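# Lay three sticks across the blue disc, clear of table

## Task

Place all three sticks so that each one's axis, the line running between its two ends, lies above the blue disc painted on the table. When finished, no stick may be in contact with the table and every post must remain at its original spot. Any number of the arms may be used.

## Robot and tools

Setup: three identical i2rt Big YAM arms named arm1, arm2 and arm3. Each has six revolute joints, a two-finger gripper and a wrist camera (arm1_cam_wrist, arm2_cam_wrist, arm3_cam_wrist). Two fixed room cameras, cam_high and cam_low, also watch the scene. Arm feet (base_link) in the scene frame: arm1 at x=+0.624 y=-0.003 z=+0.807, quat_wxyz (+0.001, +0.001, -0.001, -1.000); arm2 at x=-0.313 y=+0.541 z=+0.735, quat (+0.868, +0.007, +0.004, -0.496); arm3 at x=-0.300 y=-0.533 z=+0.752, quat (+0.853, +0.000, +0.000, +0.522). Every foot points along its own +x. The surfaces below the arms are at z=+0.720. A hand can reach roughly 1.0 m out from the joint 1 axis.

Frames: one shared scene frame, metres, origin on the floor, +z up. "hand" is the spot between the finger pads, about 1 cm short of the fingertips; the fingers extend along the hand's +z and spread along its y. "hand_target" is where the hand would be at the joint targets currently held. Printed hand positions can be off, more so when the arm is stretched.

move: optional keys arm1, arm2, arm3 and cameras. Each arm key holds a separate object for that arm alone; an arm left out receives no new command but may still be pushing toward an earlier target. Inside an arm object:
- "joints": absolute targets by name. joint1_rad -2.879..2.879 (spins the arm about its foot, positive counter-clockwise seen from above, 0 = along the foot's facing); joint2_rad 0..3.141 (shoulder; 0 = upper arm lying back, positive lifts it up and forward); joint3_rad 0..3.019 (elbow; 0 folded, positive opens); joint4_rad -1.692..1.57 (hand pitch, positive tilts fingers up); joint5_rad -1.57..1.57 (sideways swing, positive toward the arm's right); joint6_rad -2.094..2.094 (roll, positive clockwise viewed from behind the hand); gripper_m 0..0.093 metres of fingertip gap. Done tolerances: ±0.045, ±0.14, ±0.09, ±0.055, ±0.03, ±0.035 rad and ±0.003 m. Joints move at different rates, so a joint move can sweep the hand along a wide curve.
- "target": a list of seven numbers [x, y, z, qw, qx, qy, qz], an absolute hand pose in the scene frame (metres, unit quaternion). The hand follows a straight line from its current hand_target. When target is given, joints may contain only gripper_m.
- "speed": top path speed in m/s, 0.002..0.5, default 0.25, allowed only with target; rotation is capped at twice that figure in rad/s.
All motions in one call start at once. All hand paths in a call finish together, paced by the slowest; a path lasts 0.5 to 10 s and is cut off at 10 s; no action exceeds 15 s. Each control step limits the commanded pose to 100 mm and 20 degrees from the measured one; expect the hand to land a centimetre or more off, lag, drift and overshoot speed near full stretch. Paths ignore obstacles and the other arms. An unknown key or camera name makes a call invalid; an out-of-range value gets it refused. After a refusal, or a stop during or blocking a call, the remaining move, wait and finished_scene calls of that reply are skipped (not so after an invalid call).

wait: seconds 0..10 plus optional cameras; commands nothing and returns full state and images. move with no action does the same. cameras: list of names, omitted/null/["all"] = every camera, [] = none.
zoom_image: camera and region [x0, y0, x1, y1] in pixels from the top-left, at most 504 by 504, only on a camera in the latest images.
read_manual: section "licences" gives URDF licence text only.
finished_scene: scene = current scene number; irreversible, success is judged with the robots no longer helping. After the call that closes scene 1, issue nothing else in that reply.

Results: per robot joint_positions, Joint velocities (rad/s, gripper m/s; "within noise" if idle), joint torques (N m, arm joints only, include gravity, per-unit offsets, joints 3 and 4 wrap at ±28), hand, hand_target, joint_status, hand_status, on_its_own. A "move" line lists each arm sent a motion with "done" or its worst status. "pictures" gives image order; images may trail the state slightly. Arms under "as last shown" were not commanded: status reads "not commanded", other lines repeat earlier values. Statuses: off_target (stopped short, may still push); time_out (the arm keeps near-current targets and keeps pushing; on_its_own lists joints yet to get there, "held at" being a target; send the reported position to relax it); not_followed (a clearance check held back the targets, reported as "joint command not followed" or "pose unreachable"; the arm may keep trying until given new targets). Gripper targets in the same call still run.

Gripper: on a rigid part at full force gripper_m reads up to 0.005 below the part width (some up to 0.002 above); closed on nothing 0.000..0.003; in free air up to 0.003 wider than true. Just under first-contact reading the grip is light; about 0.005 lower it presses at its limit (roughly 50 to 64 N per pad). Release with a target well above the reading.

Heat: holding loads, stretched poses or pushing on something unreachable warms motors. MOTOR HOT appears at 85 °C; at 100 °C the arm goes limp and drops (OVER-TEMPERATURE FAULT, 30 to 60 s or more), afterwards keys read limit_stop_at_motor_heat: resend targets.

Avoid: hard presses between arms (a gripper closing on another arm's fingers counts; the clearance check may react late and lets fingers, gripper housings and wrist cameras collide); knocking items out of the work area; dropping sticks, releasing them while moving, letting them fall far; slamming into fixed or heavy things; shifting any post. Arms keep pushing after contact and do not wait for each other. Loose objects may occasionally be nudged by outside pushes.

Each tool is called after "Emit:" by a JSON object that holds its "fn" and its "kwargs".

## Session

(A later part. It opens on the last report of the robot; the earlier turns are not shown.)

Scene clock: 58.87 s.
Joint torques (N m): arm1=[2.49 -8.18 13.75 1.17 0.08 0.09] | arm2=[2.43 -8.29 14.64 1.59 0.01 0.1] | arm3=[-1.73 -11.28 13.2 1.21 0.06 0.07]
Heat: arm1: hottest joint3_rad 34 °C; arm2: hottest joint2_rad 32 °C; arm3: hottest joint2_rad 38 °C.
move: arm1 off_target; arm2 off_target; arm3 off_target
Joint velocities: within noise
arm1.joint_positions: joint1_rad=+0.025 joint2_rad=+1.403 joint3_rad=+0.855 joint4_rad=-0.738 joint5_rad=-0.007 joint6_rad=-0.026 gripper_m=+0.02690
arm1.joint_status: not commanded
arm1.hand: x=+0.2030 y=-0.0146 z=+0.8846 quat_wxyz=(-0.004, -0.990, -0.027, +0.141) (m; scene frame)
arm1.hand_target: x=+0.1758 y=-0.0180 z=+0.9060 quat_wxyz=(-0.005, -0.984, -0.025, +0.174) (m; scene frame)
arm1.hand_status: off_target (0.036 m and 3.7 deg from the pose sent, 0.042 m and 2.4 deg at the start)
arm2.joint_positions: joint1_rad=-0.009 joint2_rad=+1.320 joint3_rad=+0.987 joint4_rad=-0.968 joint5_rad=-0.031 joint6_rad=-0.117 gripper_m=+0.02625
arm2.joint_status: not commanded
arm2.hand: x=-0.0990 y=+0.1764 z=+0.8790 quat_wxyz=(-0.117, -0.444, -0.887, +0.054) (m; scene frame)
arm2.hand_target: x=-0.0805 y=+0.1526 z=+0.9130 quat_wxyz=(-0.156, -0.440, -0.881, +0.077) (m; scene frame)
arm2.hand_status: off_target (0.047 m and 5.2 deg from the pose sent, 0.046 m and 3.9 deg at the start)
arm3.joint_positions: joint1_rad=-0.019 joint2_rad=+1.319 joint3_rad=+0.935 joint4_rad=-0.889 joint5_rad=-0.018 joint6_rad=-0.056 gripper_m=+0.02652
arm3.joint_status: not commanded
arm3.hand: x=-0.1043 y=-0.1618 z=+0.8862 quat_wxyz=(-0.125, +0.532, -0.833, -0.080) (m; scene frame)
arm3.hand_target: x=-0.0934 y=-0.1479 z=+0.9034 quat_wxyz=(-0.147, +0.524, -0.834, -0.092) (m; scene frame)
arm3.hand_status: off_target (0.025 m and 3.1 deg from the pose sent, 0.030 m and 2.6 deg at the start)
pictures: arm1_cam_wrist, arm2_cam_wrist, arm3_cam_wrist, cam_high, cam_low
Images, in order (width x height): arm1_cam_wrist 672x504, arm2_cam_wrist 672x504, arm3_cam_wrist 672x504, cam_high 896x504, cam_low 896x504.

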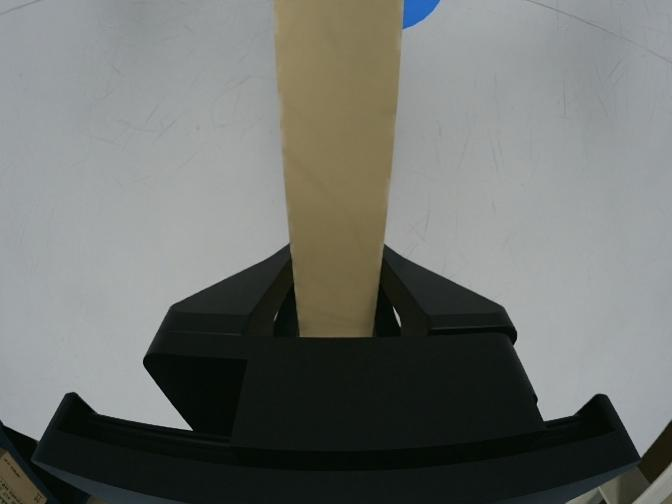

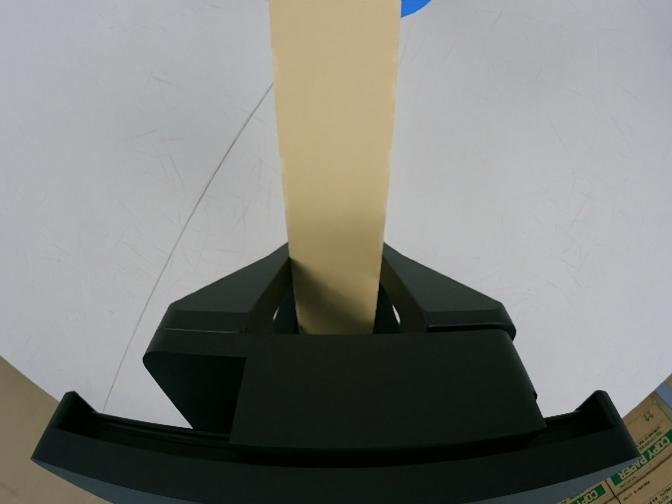

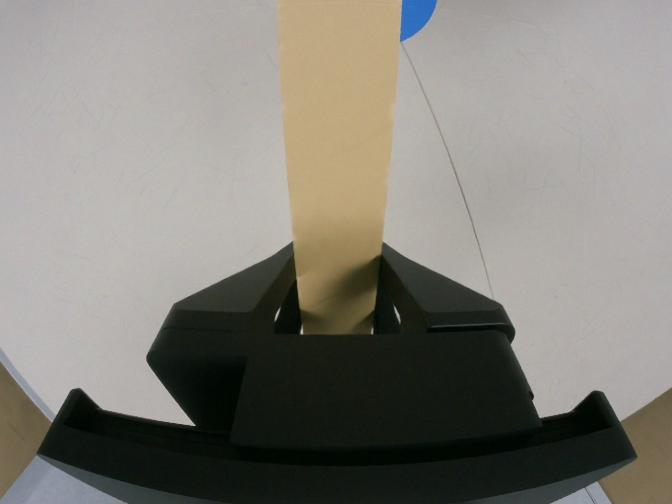

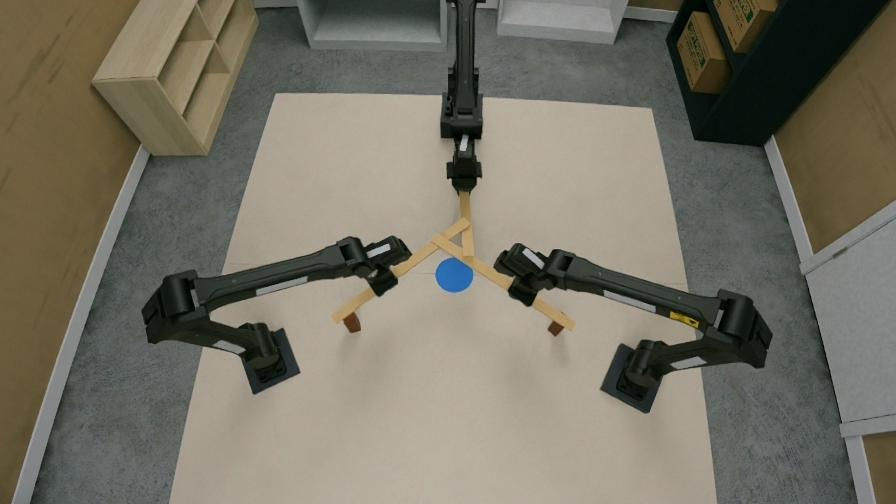

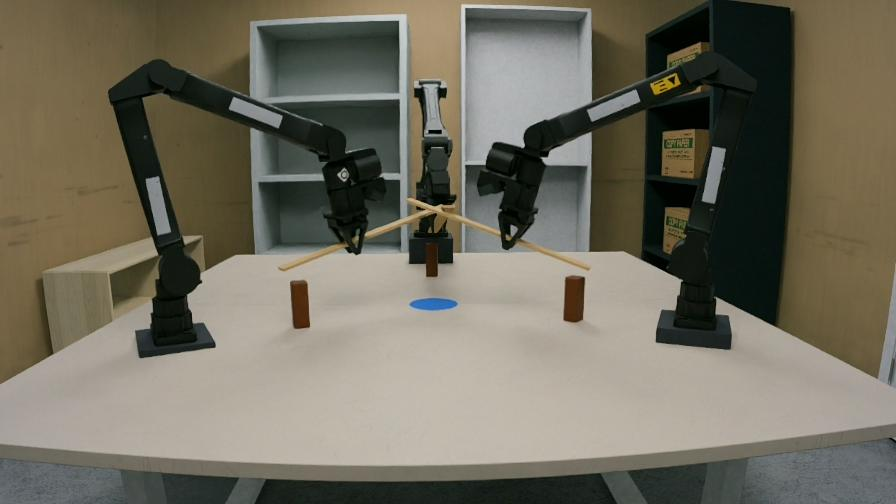

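Emit:
{"fn": "move", "kwargs": {"arm1": {"target":[0.166,-0.019,0.873,0.0035,0.9903,0.0251,-0.1366],"speed":0.08}, "arm2": {"target":[-0.072,0.141,0.886,0.1337,0.4420,0.8845,-0.0668],"speed":0.08}, "arm3": {"target":[-0.089,-0.143,0.869,0.1113,-0.5275,0.8393,0.0699],"speed":0.08}, "cameras": ["cam_high","cam_low"]}}

Emit:
{"fn": "zoom_image", "kwargs": {"camera": "cam_high", "region": [330, 130, 600, 350]}}

Emit:
{"fn": "zoom_image", "kwargs": {"camera": "cam_low", "region": [250, 130, 620, 350]}}

Scene clock: 61.80 s.
Joint torques (N m): arm1=[1.96 -9.99 12.96 1.03 0.11 0.07] | arm2=[2.43 -8.82 14.3 1.48 0.07 0.1] | arm3=[-1.73 -12.28 13.93 0.99 0.09 0.06]
Heat: arm1: hottest joint3_rad 34 °C; arm2: hottest joint2_rad 32 °C; arm3: hottest joint2_rad 38 °C.
move: arm1 off_target; arm2 off_target; arm3 off_target
Joint velocities: within noise
arm1.joint_positions: joint1_rad=+0.026 joint2_rad=+1.506 joint3_rad=+0.890 joint4_rad=-0.738 joint5_rad=-0.005 joint6_rad=-0.023 gripper_m=+0.02690
arm1.joint_status: not commanded
arm1.hand: x=+0.1943 y=-0.0149 z=+0.8559 quat_wxyz=(-0.004, -0.994, -0.025, +0.107) (m; scene frame)
arm1.hand_target: x=+0.1676 y=-0.0190 z=+0.8737 quat_wxyz=(-0.004, -0.990, -0.025, +0.137) (m; scene frame)
arm1.hand_status: off_target (0.033 m and 3.4 deg from the pose sent, 0.039 m and 0.6 deg at the start)
arm2.joint_positions: joint1_rad=-0.004 joint2_rad=+1.394 joint3_rad=+1.003 joint4_rad=-0.954 joint5_rad=-0.025 joint6_rad=-0.113 gripper_m=+0.02625
arm2.joint_status: not commanded
arm2.hand: x=-0.0928 y=+0.1684 z=+0.8568 quat_wxyz=(-0.098, -0.445, -0.889, +0.044) (m; scene frame)
arm2.hand_target: x=-0.0734 y=+0.1434 z=+0.8871 quat_wxyz=(-0.134, -0.442, -0.884, +0.067) (m; scene frame)
arm2.hand_status: off_target (0.045 m and 4.9 deg from the pose sent, 0.045 m and 2.4 deg at the start)
arm3.joint_positions: joint1_rad=-0.020 joint2_rad=+1.414 joint3_rad=+0.936 joint4_rad=-0.889 joint5_rad=-0.015 joint6_rad=-0.056 gripper_m=+0.02652
arm3.joint_status: not commanded
arm3.hand: x=-0.1038 y=-0.1629 z=+0.8493 quat_wxyz=(-0.085, +0.535, -0.839, -0.056) (m; scene frame)
arm3.hand_target: x=-0.0896 y=-0.1442 z=+0.8697 quat_wxyz=(-0.111, +0.527, -0.839, -0.070) (m; scene frame)
arm3.hand_status: off_target (0.032 m and 3.4 deg from the pose sent, 0.030 m and 2.1 deg at the start)
pictures: cam_high, cam_low
Images, in order (width x height): cam_high 896x504, cam_low 896x504.

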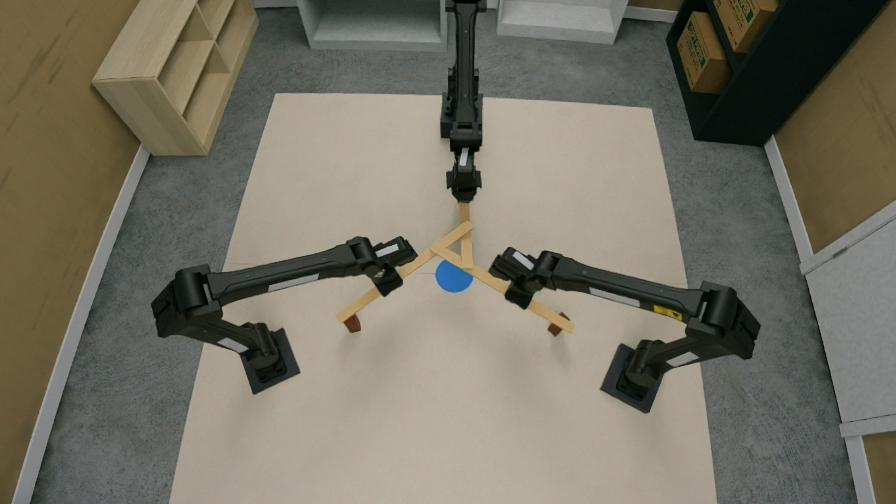

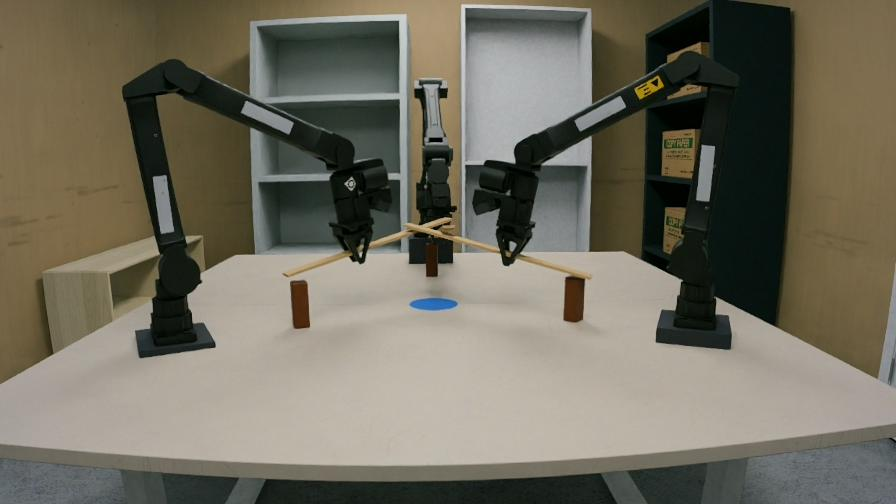

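Scaled by 1.867 from the camera's 896x504 image, which has a finer 1280x720 frame.

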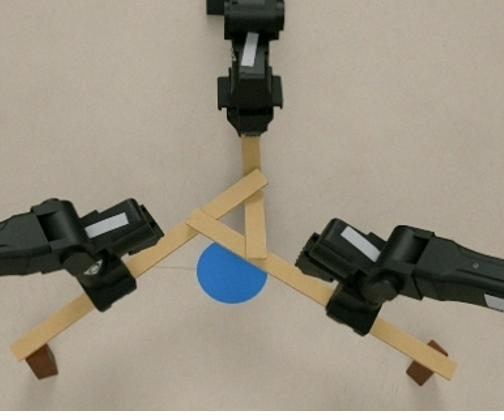

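Scaled by 1.362 from the camera's 896x504 image, which has a finer 1280x720 frame.

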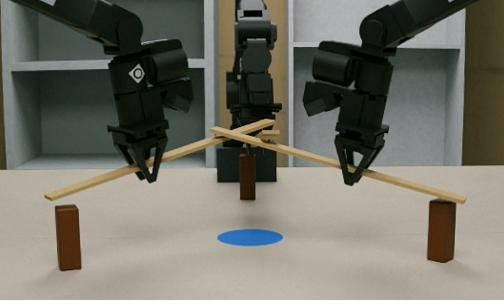

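Emit:
{"fn": "move", "kwargs": {"arm1": {"target":[0.158,-0.020,0.856,0.0028,0.9934,0.0251,-0.1123],"speed":0.06}, "arm2": {"target":[-0.073,0.143,0.868,0.1121,0.4435,0.8874,-0.0560],"speed":0.06}, "arm3": {"target":[-0.085,-0.135,0.858,0.0951,-0.5287,0.8414,0.0598],"speed":0.06}, "cameras": ["cam_high","cam_low"]}}

Emit:
{"fn": "zoom_image", "kwargs": {"camera": "cam_high", "region": [330, 130, 600, 350]}}

Emit:
{"fn": "zoom_image", "kwargs": {"camera": "cam_low", "region": [270, 180, 610, 340]}}

Scene clock: 64.13 s.
Joint torques (N m): arm1=[1.55 -9.58 12.51 0.47 0.1 0.06] | arm2=[2.37 -9.11 14.05 1.03 0.08 0.1] | arm3=[-1.61 -12.69 13.82 0.47 0.09 0.05]
Heat: arm1: hottest joint3_rad 34 °C; arm2: hottest joint2_rad 32 °C; arm3: hottest joint2_rad 38 °C.
move: arm1 off_target; arm2 off_target; arm3 off_target
Joint velocities: within noise
arm1.joint_positions: joint1_rad=+0.029 joint2_rad=+1.574 joint3_rad=+0.933 joint4_rad=-0.738 joint5_rad=-0.003 joint6_rad=-0.021 gripper_m=+0.02690
arm1.joint_status: not commanded
arm1.hand: x=+0.1805 y=-0.0163 z=+0.8429 quat_wxyz=(-0.003, -0.995, -0.026, +0.094) (m; scene frame)
arm1.hand_target: x=+0.1589 y=-0.0201 z=+0.8565 quat_wxyz=(-0.003, -0.993, -0.025, +0.113) (m; scene frame)
arm1.hand_status: off_target (0.026 m and 2.1 deg from the pose sent, 0.037 m and 0.6 deg at the start)
arm2.joint_positions: joint1_rad=-0.002 joint2_rad=+1.432 joint3_rad=+1.003 joint4_rad=-0.954 joint5_rad=-0.020 joint6_rad=-0.111 gripper_m=+0.02625
arm2.joint_status: not commanded
arm2.hand: x=-0.0930 y=+0.1690 z=+0.8414 quat_wxyz=(-0.081, -0.446, -0.891, +0.036) (m; scene frame)
arm2.hand_target: x=-0.0741 y=+0.1451 z=+0.8690 quat_wxyz=(-0.113, -0.443, -0.887, +0.056) (m; scene frame)
arm2.hand_status: off_target (0.042 m and 4.3 deg from the pose sent, 0.034 m and 2.1 deg at the start)
arm3.joint_positions: joint1_rad=-0.020 joint2_rad=+1.467 joint3_rad=+0.971 joint4_rad=-0.894 joint5_rad=-0.013 joint6_rad=-0.056 gripper_m=+0.02652
arm3.joint_status: not commanded
arm3.hand: x=-0.0980 y=-0.1529 z=+0.8410 quat_wxyz=(-0.076, +0.535, -0.840, -0.050) (m; scene frame)
arm3.hand_target: x=-0.0855 y=-0.1358 z=+0.8585 quat_wxyz=(-0.095, +0.529, -0.841, -0.060) (m; scene frame)
arm3.hand_status: off_target (0.028 m and 2.6 deg from the pose sent, 0.035 m and 1.4 deg at the start)
pictures: cam_high, cam_low
Images, in order (width x height): cam_high 896x504, cam_low 896x504.

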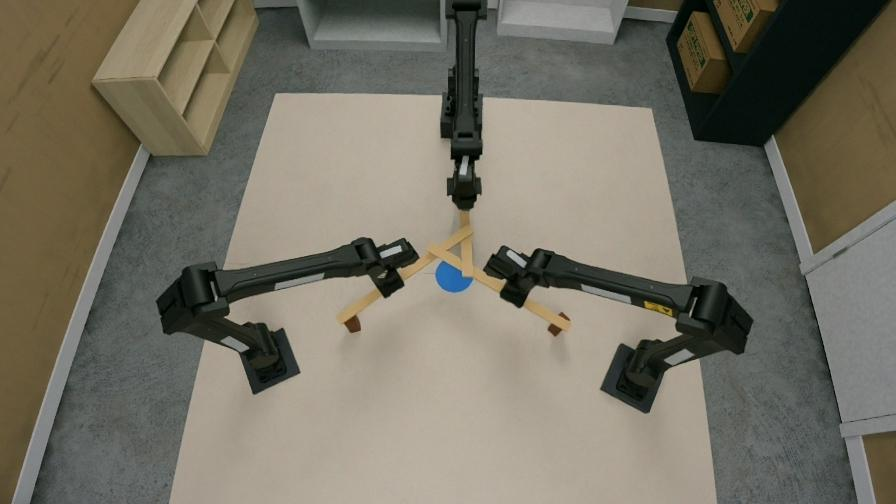

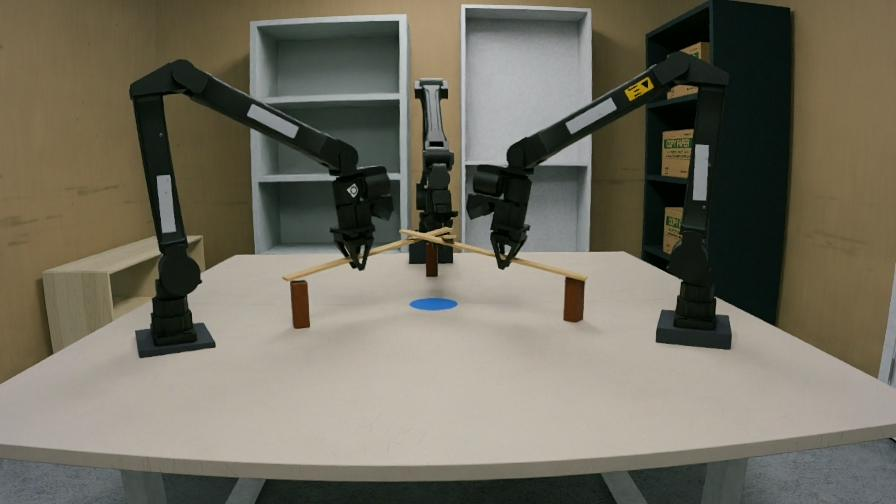

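Scaled by 1.867 from the camera's 896x504 image, which has a finer 1280x720 frame.

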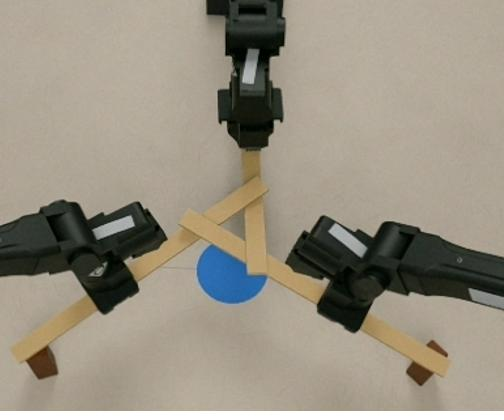

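Scaled by 1.482 from the camera's 896x504 image, which has a finer 1280x720 frame.

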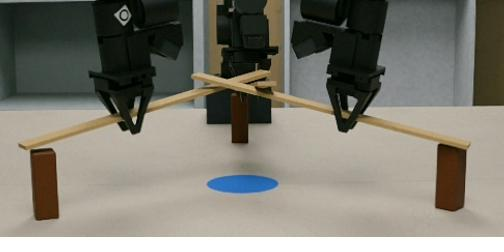

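Emit:
{"fn": "move", "kwargs": {"arm1": {"target":[0.160,-0.020,0.847,0.0023,0.9955,0.0252,-0.0915],"speed":0.05}, "arm2": {"target":[-0.074,0.145,0.859,0.0935,0.4445,0.8896,-0.0467],"speed":0.05}, "arm3": {"target":[-0.0855,-0.136,0.8485,0.0775,-0.5299,0.8431,0.0487],"speed":0.05}, "cameras": ["cam_high","cam_low"]}}

Emit:
{"fn": "zoom_image", "kwargs": {"camera": "cam_low", "region": [370, 200, 510, 300]}}

Emit:
{"fn": "zoom_image", "kwargs": {"camera": "cam_low", "region": [270, 180, 610, 340]}}

Scene clock: 66.30 s.
Joint torques (N m): arm1=[1.9 -10.23 12.25 -0.16 0.06 0.03] | arm2=[2.43 -9.17 13.9 0.31 0.08 0.1] | arm3=[-1.9 -12.75 13.57 0.36 0.11 0.08]
Heat: arm1: hottest joint3_rad 35 °C; arm2: hottest joint2_rad 32 °C; arm3: hottest joint2_rad 38 °C.
move: arm1 off_target; arm2 off_target; arm3 off_target
Joint velocities: within noise
arm1.joint_positions: joint1_rad=+0.029 joint2_rad=+1.601 joint3_rad=+0.949 joint4_rad=-0.756 joint5_rad=-0.003 joint6_rad=-0.021 gripper_m=+0.02690
arm1.joint_status: not commanded
arm1.hand: x=+0.1799 y=-0.0163 z=+0.8364 quat_wxyz=(-0.003, -0.996, -0.026, +0.080) (m; scene frame)
arm1.hand_target: x=+0.1608 y=-0.0200 z=+0.8472 quat_wxyz=(-0.002, -0.995, -0.025, +0.092) (m; scene frame)
arm1.hand_status: off_target (0.023 m and 1.3 deg from the pose sent, 0.021 m and 0.4 deg at the start)
arm2.joint_positions: joint1_rad=+0.000 joint2_rad=+1.458 joint3_rad=+1.014 joint4_rad=-0.961 joint5_rad=-0.015 joint6_rad=-0.110 gripper_m=+0.02625
arm2.joint_status: not commanded
arm2.hand: x=-0.0920 y=+0.1674 z=+0.8345 quat_wxyz=(-0.070, -0.446, -0.892, +0.031) (m; scene frame)
arm2.hand_target: x=-0.0750 y=+0.1467 z=+0.8596 quat_wxyz=(-0.094, -0.445, -0.890, +0.047) (m; scene frame)
arm2.hand_status: off_target (0.038 m and 3.2 deg from the pose sent, 0.035 m and 1.9 deg at the start)
arm3.joint_positions: joint1_rad=-0.020 joint2_rad=+1.496 joint3_rad=+0.987 joint4_rad=-0.917 joint5_rad=-0.011 joint6_rad=-0.056 gripper_m=+0.02652
arm3.joint_status: not commanded
arm3.hand: x=-0.0978 y=-0.1531 z=+0.8343 quat_wxyz=(-0.061, +0.536, -0.841, -0.041) (m; scene frame)
arm3.hand_target: x=-0.0860 y=-0.1368 z=+0.8488 quat_wxyz=(-0.078, +0.530, -0.843, -0.049) (m; scene frame)
arm3.hand_status: off_target (0.025 m and 2.2 deg from the pose sent, 0.022 m and 0.7 deg at the start)
pictures: cam_high, cam_low
Images, in order (width x height): cam_high 896x504, cam_low 896x504.

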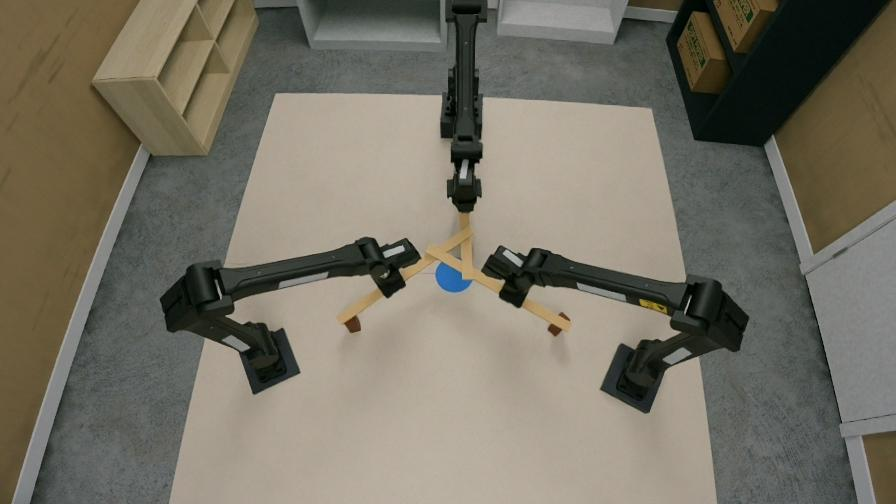

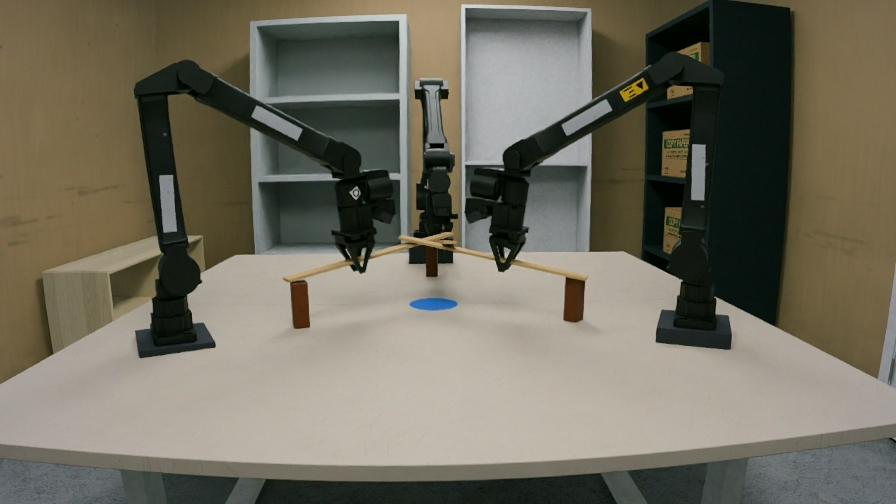

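Scaled by 3.600 from the camera's 896x504 image, which has a finer 1280x720 frame.

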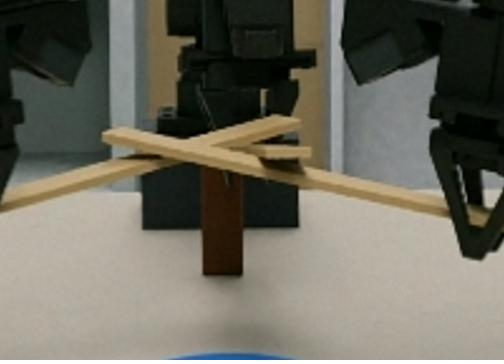

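Scaled by 1.482 from the camera's 896x504 image, which has a finer 1280x720 frame.

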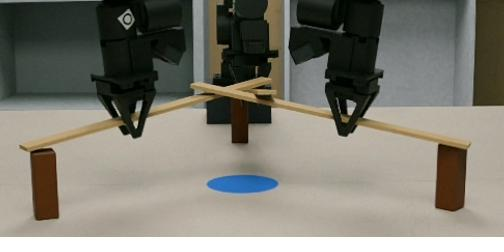

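Emit:
{"fn": "move", "kwargs": {"arm1": {"target":[0.161,-0.020,0.840,0.0020,0.9965,0.0252,-0.080],"speed":0.05}, "arm2": {"target":[-0.075,0.147,0.852,0.0826,0.4450,0.8905,-0.0413],"speed":0.05}, "arm3": {"target":[-0.086,-0.137,0.842,0.0670,-0.5304,0.8440,0.0421],"speed":0.05}, "cameras": ["cam_high","cam_low"]}}

Emit:
{"fn": "zoom_image", "kwargs": {"camera": "cam_low", "region": [370, 200, 510, 300]}}

Emit:
{"fn": "zoom_image", "kwargs": {"camera": "cam_low", "region": [270, 230, 370, 340]}}

Emit:
{"fn": "zoom_image", "kwargs": {"camera": "cam_low", "region": [510, 230, 610, 340]}}

Scene clock: 68.13 s.
Joint torques (N m): arm1=[1.26 -10.29 12.08 0.01 0.11 0.04] | arm2=[2.43 -9.23 13.83 0.25 0.08 0.1] | arm3=[-1.9 -12.86 13.24 0.5 0.1 0.04]
Heat: arm1: hottest joint3_rad 35 °C; arm2: hottest joint3_rad 33 °C; arm3: hottest joint2_rad 38 °C.
move: arm1 off_target; arm2 off_target; arm3 off_target
Joint velocities: within noise
arm1.joint_positions: joint1_rad=+0.029 joint2_rad=+1.620 joint3_rad=+0.957 joint4_rad=-0.765 joint5_rad=-0.002 joint6_rad=-0.021 gripper_m=+0.02690
arm1.joint_status: not commanded
arm1.hand: x=+0.1799 y=-0.0164 z=+0.8309 quat_wxyz=(-0.003, -0.997, -0.026, +0.070) (m; scene frame)
arm1.hand_target: x=+0.1616 y=-0.0199 z=+0.8403 quat_wxyz=(-0.002, -0.996, -0.025, +0.081) (m; scene frame)
arm1.hand_status: off_target (0.021 m and 1.1 deg from the pose sent, 0.020 m and 0.1 deg at the start)
arm2.joint_positions: joint1_rad=+0.001 joint2_rad=+1.472 joint3_rad=+1.014 joint4_rad=-0.970 joint5_rad=-0.012 joint6_rad=-0.109 gripper_m=+0.02625
arm2.joint_status: not commanded
arm2.hand: x=-0.0934 y=+0.1698 z=+0.8284 quat_wxyz=(-0.060, -0.447, -0.892, +0.026) (m; scene frame)
arm2.hand_target: x=-0.0760 y=+0.1486 z=+0.8526 quat_wxyz=(-0.083, -0.445, -0.891, +0.041) (m; scene frame)
arm2.hand_status: off_target (0.038 m and 3.1 deg from the pose sent, 0.032 m and 1.8 deg at the start)
arm3.joint_positions: joint1_rad=-0.020 joint2_rad=+1.513 joint3_rad=+0.994 joint4_rad=-0.931 joint5_rad=-0.010 joint6_rad=-0.056 gripper_m=+0.02652
arm3.joint_status: not commanded
arm3.hand: x=-0.0982 y=-0.1544 z=+0.8293 quat_wxyz=(-0.050, +0.536, -0.842, -0.034) (m; scene frame)
arm3.hand_target: x=-0.0864 y=-0.1377 z=+0.8423 quat_wxyz=(-0.067, +0.530, -0.844, -0.042) (m; scene frame)
arm3.hand_status: off_target (0.025 m and 2.2 deg from the pose sent, 0.021 m and 1.0 deg at the start)
pictures: cam_high, cam_low
Images, in order (width x height): cam_high 896x504, cam_low 896x504.

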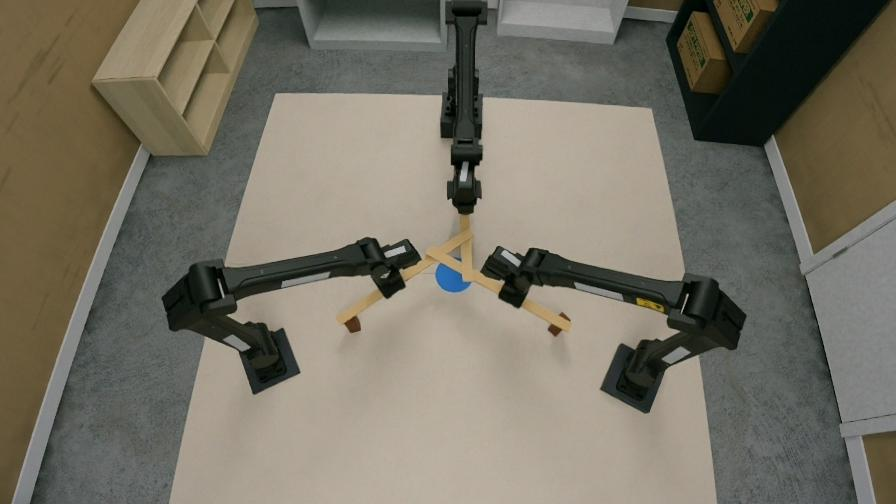

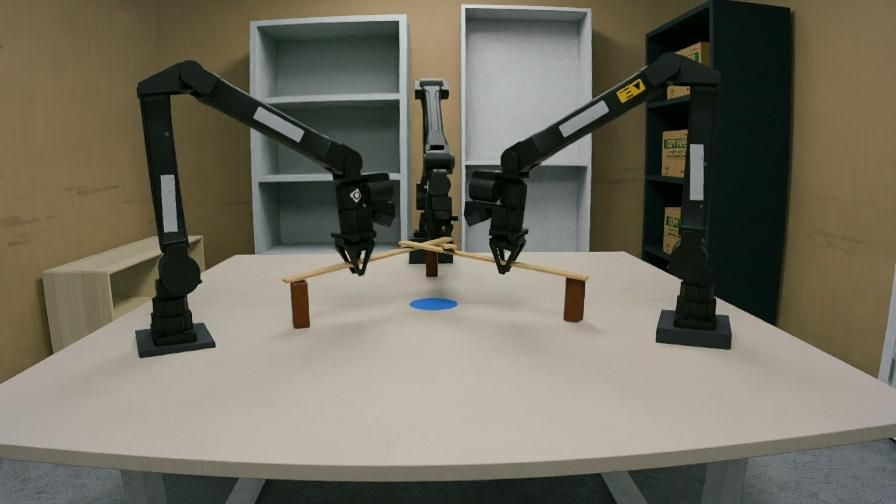

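Scaled by 3.600 from the camera's 896x504 image, which has a finer 1280x720 frame.

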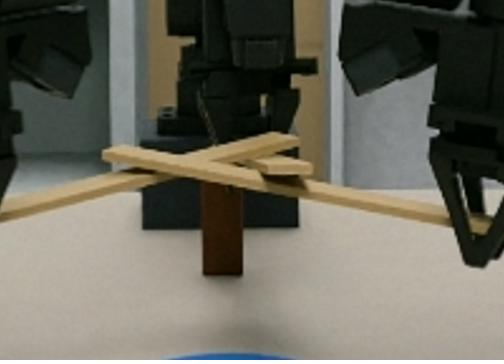

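Scaled by 4.582 from the camera's 896x504 image, which has a finer 1280x720 frame.

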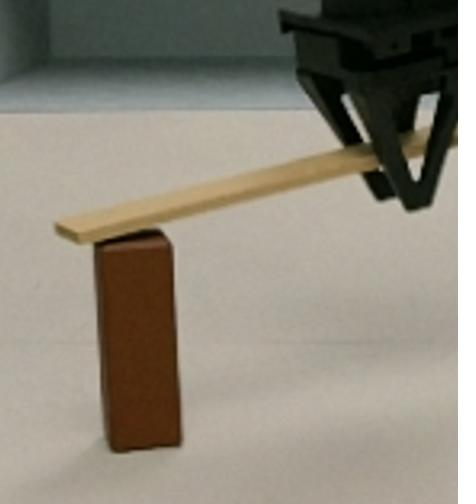

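Scaled by 4.582 from the camera's 896x504 image, which has a finer 1280x720 frame.

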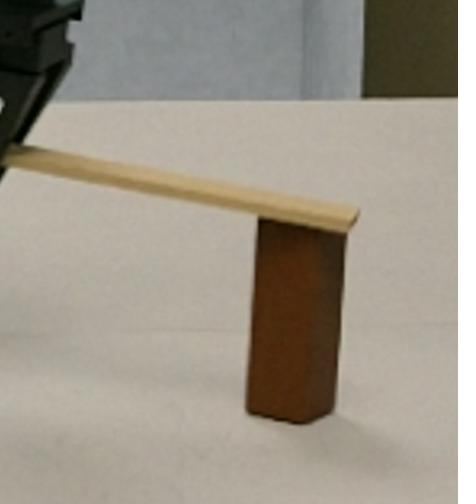

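Emit:
{"fn": "move", "kwargs": {"arm1": {"target":[0.162,-0.020,0.837,0.0016,0.9975,0.0252,-0.065],"speed":0.05}, "arm2": {"target":[-0.076,0.148,0.850,0.0720,0.4455,0.8915,-0.0360],"speed":0.05}, "arm3": {"target":[-0.088,-0.139,0.840,0.058,-0.5308,0.8447,0.0365],"speed":0.05}, "cameras": ["cam_high","cam_low"]}}

Emit:
{"fn": "zoom_image", "kwargs": {"camera": "cam_low", "region": [370, 200, 510, 300]}}

Emit:
{"fn": "zoom_image", "kwargs": {"camera": "cam_low", "region": [270, 180, 610, 340]}}

Scene clock: 69.93 s.
Joint torques (N m): arm1=[2.02 -9.52 12.3 -0.2 0.1 0.04] | arm2=[2.43 -8.94 13.89 0.09 0.07 0.08] | arm3=[-1.44 -12.4 13.53 0.34 0.17 0.1]
Heat: arm1: hottest joint3_rad 35 °C; arm2: hottest joint2_rad 33 °C; arm3: hottest joint2_rad 39 °C.
move: arm1 off_target; arm2 off_target; arm3 off_target
Joint velocities: within noise
arm1.joint_positions: joint1_rad=+0.030 joint2_rad=+1.631 joint3_rad=+0.973 joint4_rad=-0.790 joint5_rad=-0.002 joint6_rad=-0.019 gripper_m=+0.02690
arm1.joint_status: not commanded
arm1.hand: x=+0.1799 y=-0.0168 z=+0.8307 quat_wxyz=(-0.003, -0.998, -0.026, +0.060) (m; scene frame)
arm1.hand_target: x=+0.1626 y=-0.0200 z=+0.8372 quat_wxyz=(-0.002, -0.998, -0.025, +0.065) (m; scene frame)
arm1.hand_status: off_target (0.019 m and 0.6 deg from the pose sent, 0.019 m and 0.6 deg at the start)
arm2.joint_positions: joint1_rad=+0.001 joint2_rad=+1.479 joint3_rad=+1.024 joint4_rad=-0.989 joint5_rad=-0.009 joint6_rad=-0.107 gripper_m=+0.02625
arm2.joint_status: not commanded
arm2.hand: x=-0.0943 y=+0.1704 z=+0.8283 quat_wxyz=(-0.052, -0.448, -0.892, +0.023) (m; scene frame)
arm2.hand_target: x=-0.0769 y=+0.1496 z=+0.8504 quat_wxyz=(-0.073, -0.446, -0.892, +0.036) (m; scene frame)
arm2.hand_status: off_target (0.036 m and 2.8 deg from the pose sent, 0.035 m and 1.8 deg at the start)
arm3.joint_positions: joint1_rad=-0.020 joint2_rad=+1.517 joint3_rad=+0.997 joint4_rad=-0.945 joint5_rad=-0.010 joint6_rad=-0.056 gripper_m=+0.02652
arm3.joint_status: not commanded
arm3.hand: x=-0.0992 y=-0.1563 z=+0.8284 quat_wxyz=(-0.044, +0.536, -0.842, -0.030) (m; scene frame)
arm3.hand_target: x=-0.0885 y=-0.1397 z=+0.8403 quat_wxyz=(-0.058, +0.531, -0.845, -0.037) (m; scene frame)
arm3.hand_status: off_target (0.024 m and 1.9 deg from the pose sent, 0.021 m and 1.2 deg at the start)
pictures: cam_high, cam_low
Images, in order (width x height): cam_high 896x504, cam_low 896x504.

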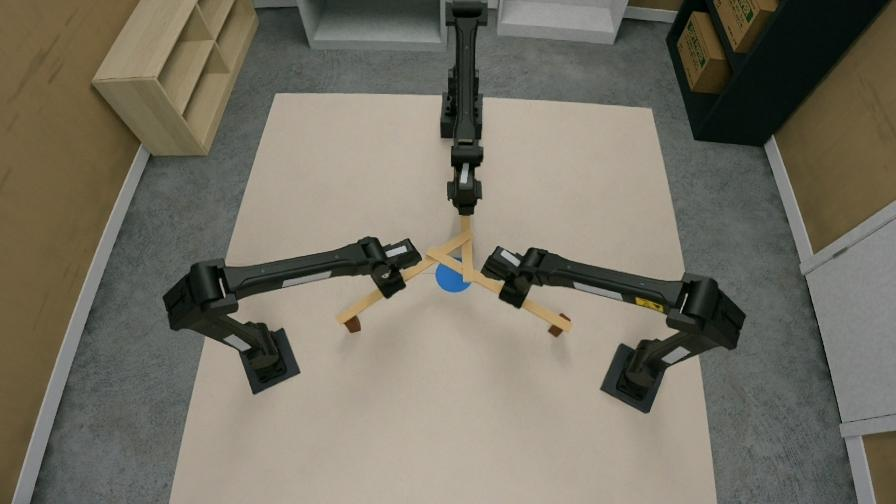

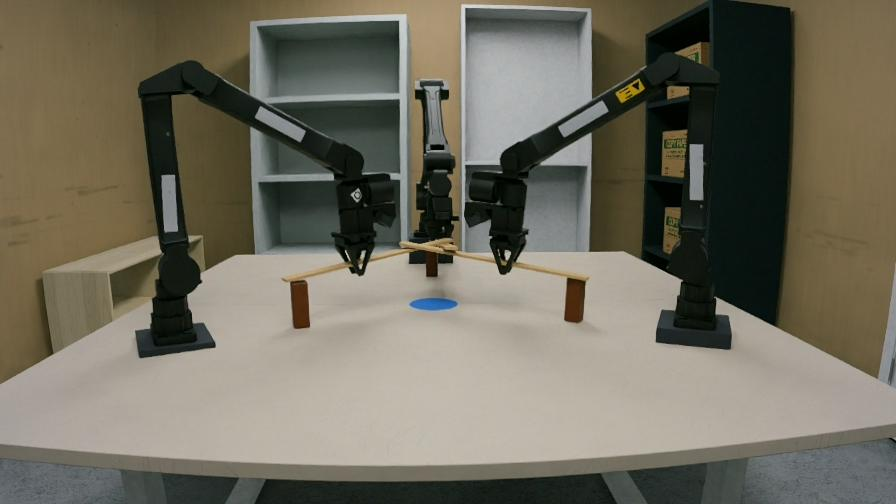

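Scaled by 3.600 from the camera's 896x504 image, which has a finer 1280x720 frame.

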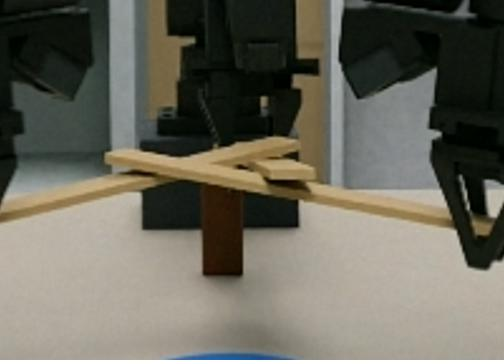

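Scaled by 1.482 from the camera's 896x504 image, which has a finer 1280x720 frame.

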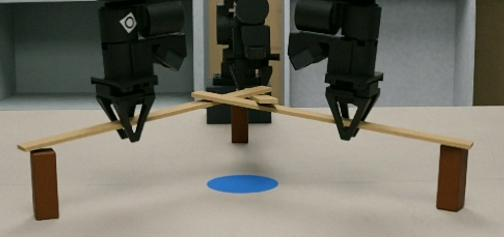

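Emit:
{"fn": "move", "kwargs": {"arm1": {"joints":{"gripper_m":0.07}}, "arm2": {"joints":{"gripper_m":0.07}}, "arm3": {"joints":{"gripper_m":0.07}}}}

Emit:
{"fn": "zoom_image", "kwargs": {"camera": "cam_low", "region": [270, 180, 610, 340]}}

Emit:
{"fn": "zoom_image", "kwargs": {"camera": "cam_high", "region": [330, 130, 600, 350]}}

Scene clock: 71.10 s.
Joint torques (N m): arm1=[1.73 -10.75 12.12 -0.18 0.07 0.05] | arm2=[2.43 -8.94 13.24 0.17 0.06 0.08] | arm3=[-1.61 -12.45 13.08 0.25 0.1 0.1]
Heat: arm1: hottest joint3_rad 35 °C; arm2: hottest joint2_rad 33 °C; arm3: hottest joint2_rad 39 °C.
move: arm1 done; arm2 done; arm3 done
Joint velocities: within noise
arm1.joint_positions: joint1_rad=+0.030 joint2_rad=+1.638 joint3_rad=+0.974 joint4_rad=-0.795 joint5_rad=-0.001 joint6_rad=-0.019 gripper_m=+0.06989
arm1.joint_status: all done
arm1.hand: x=+0.1811 y=-0.0166 z=+0.8280 quat_wxyz=(-0.002, -0.998, -0.026, +0.055) (m; scene frame)
arm1.hand_target: x=+0.1627 y=-0.0200 z=+0.8372 quat_wxyz=(-0.002, -0.998, -0.025, +0.065) (m; scene frame)
arm1.hand_status: not commanded
arm2.joint_positions: joint1_rad=+0.002 joint2_rad=+1.480 joint3_rad=+1.033 joint4_rad=-0.991 joint5_rad=-0.009 joint6_rad=-0.107 gripper_m=+0.06990
arm2.joint_status: all done
arm2.hand: x=-0.0925 y=+0.1676 z=+0.8313 quat_wxyz=(-0.054, -0.448, -0.892, +0.025) (m; scene frame)
arm2.hand_target: x=-0.0769 y=+0.1496 z=+0.8505 quat_wxyz=(-0.073, -0.446, -0.892, +0.036) (m; scene frame)
arm2.hand_status: not commanded
arm3.joint_positions: joint1_rad=-0.020 joint2_rad=+1.518 joint3_rad=+1.002 joint4_rad=-0.945 joint5_rad=-0.008 joint6_rad=-0.056 gripper_m=+0.06993
arm3.joint_status: all done
arm3.hand: x=-0.0980 y=-0.1546 z=+0.8298 quat_wxyz=(-0.046, +0.536, -0.842, -0.031) (m; scene frame)
arm3.hand_target: x=-0.0885 y=-0.1397 z=+0.8403 quat_wxyz=(-0.058, +0.531, -0.845, -0.037) (m; scene frame)
arm3.hand_status: not commanded
pictures: arm1_cam_wrist, arm2_cam_wrist, arm3_cam_wrist, cam_high, cam_low
Images, in order (width x height): arm1_cam_wrist 672x504, arm2_cam_wrist 672x504, arm3_cam_wrist 672x504, cam_high 896x504, cam_low 896x504.

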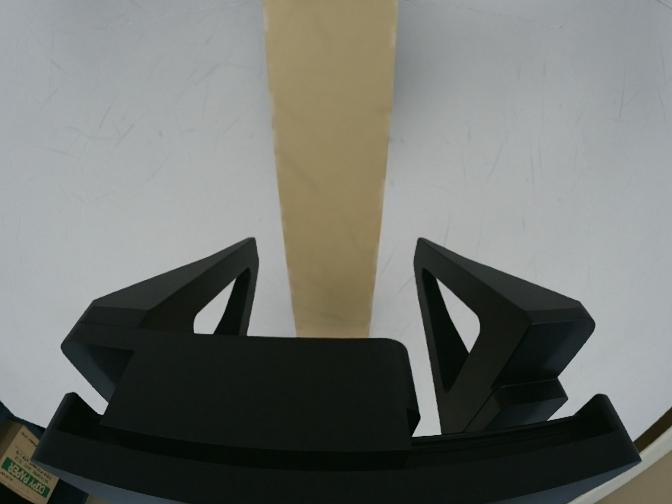

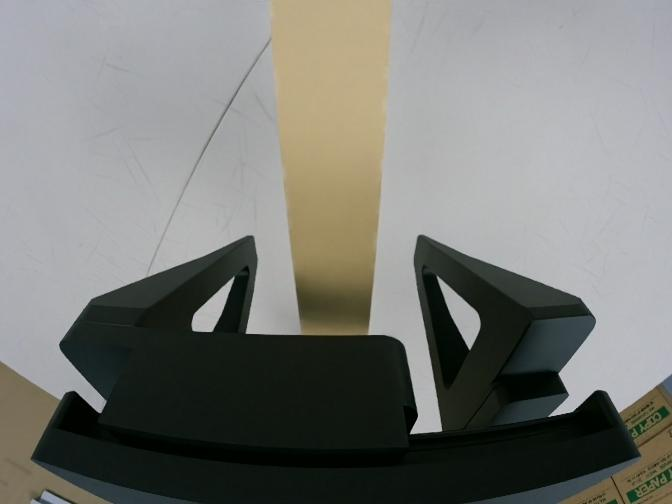

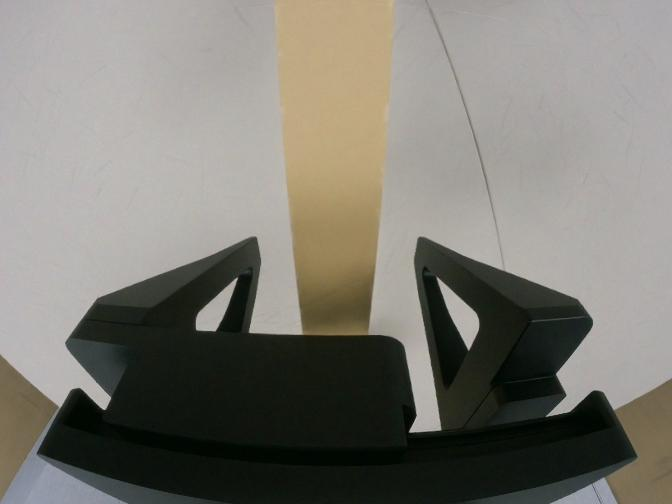

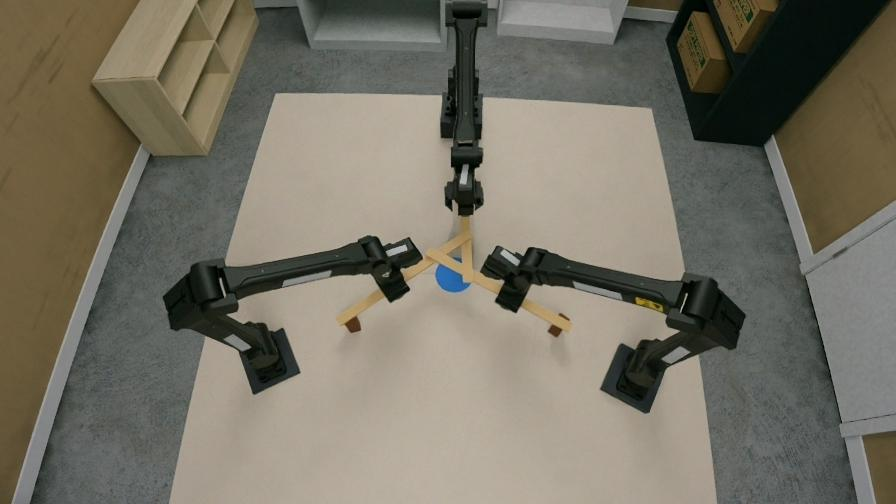

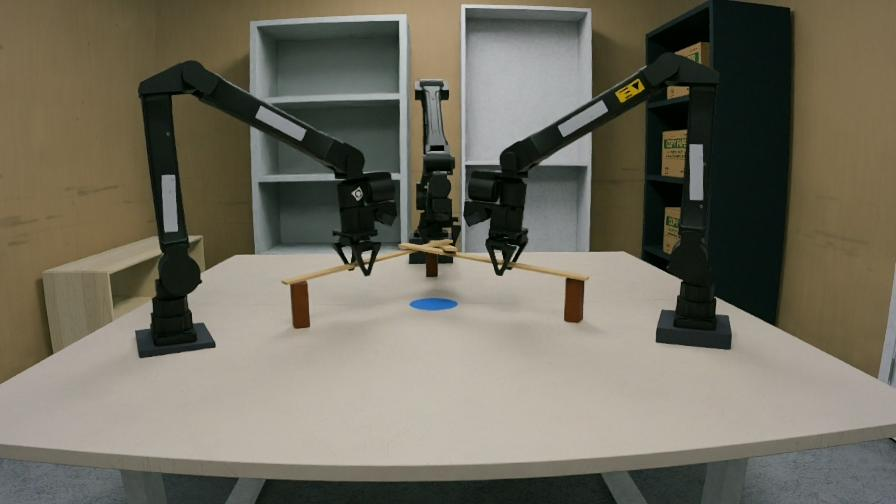

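Scaled by 1.482 from the camera's 896x504 image, which has a finer 1280x720 frame.

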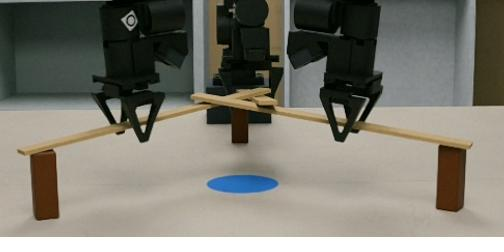

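Scaled by 1.867 from the camera's 896x504 image, which has a finer 1280x720 frame.

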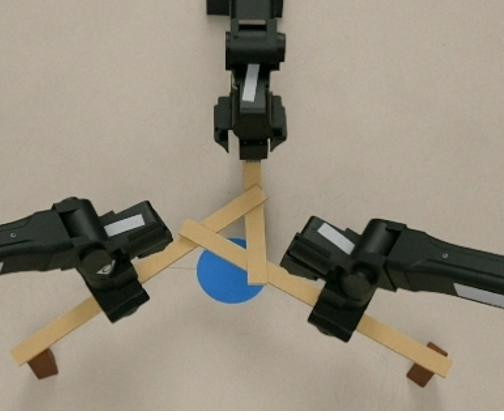

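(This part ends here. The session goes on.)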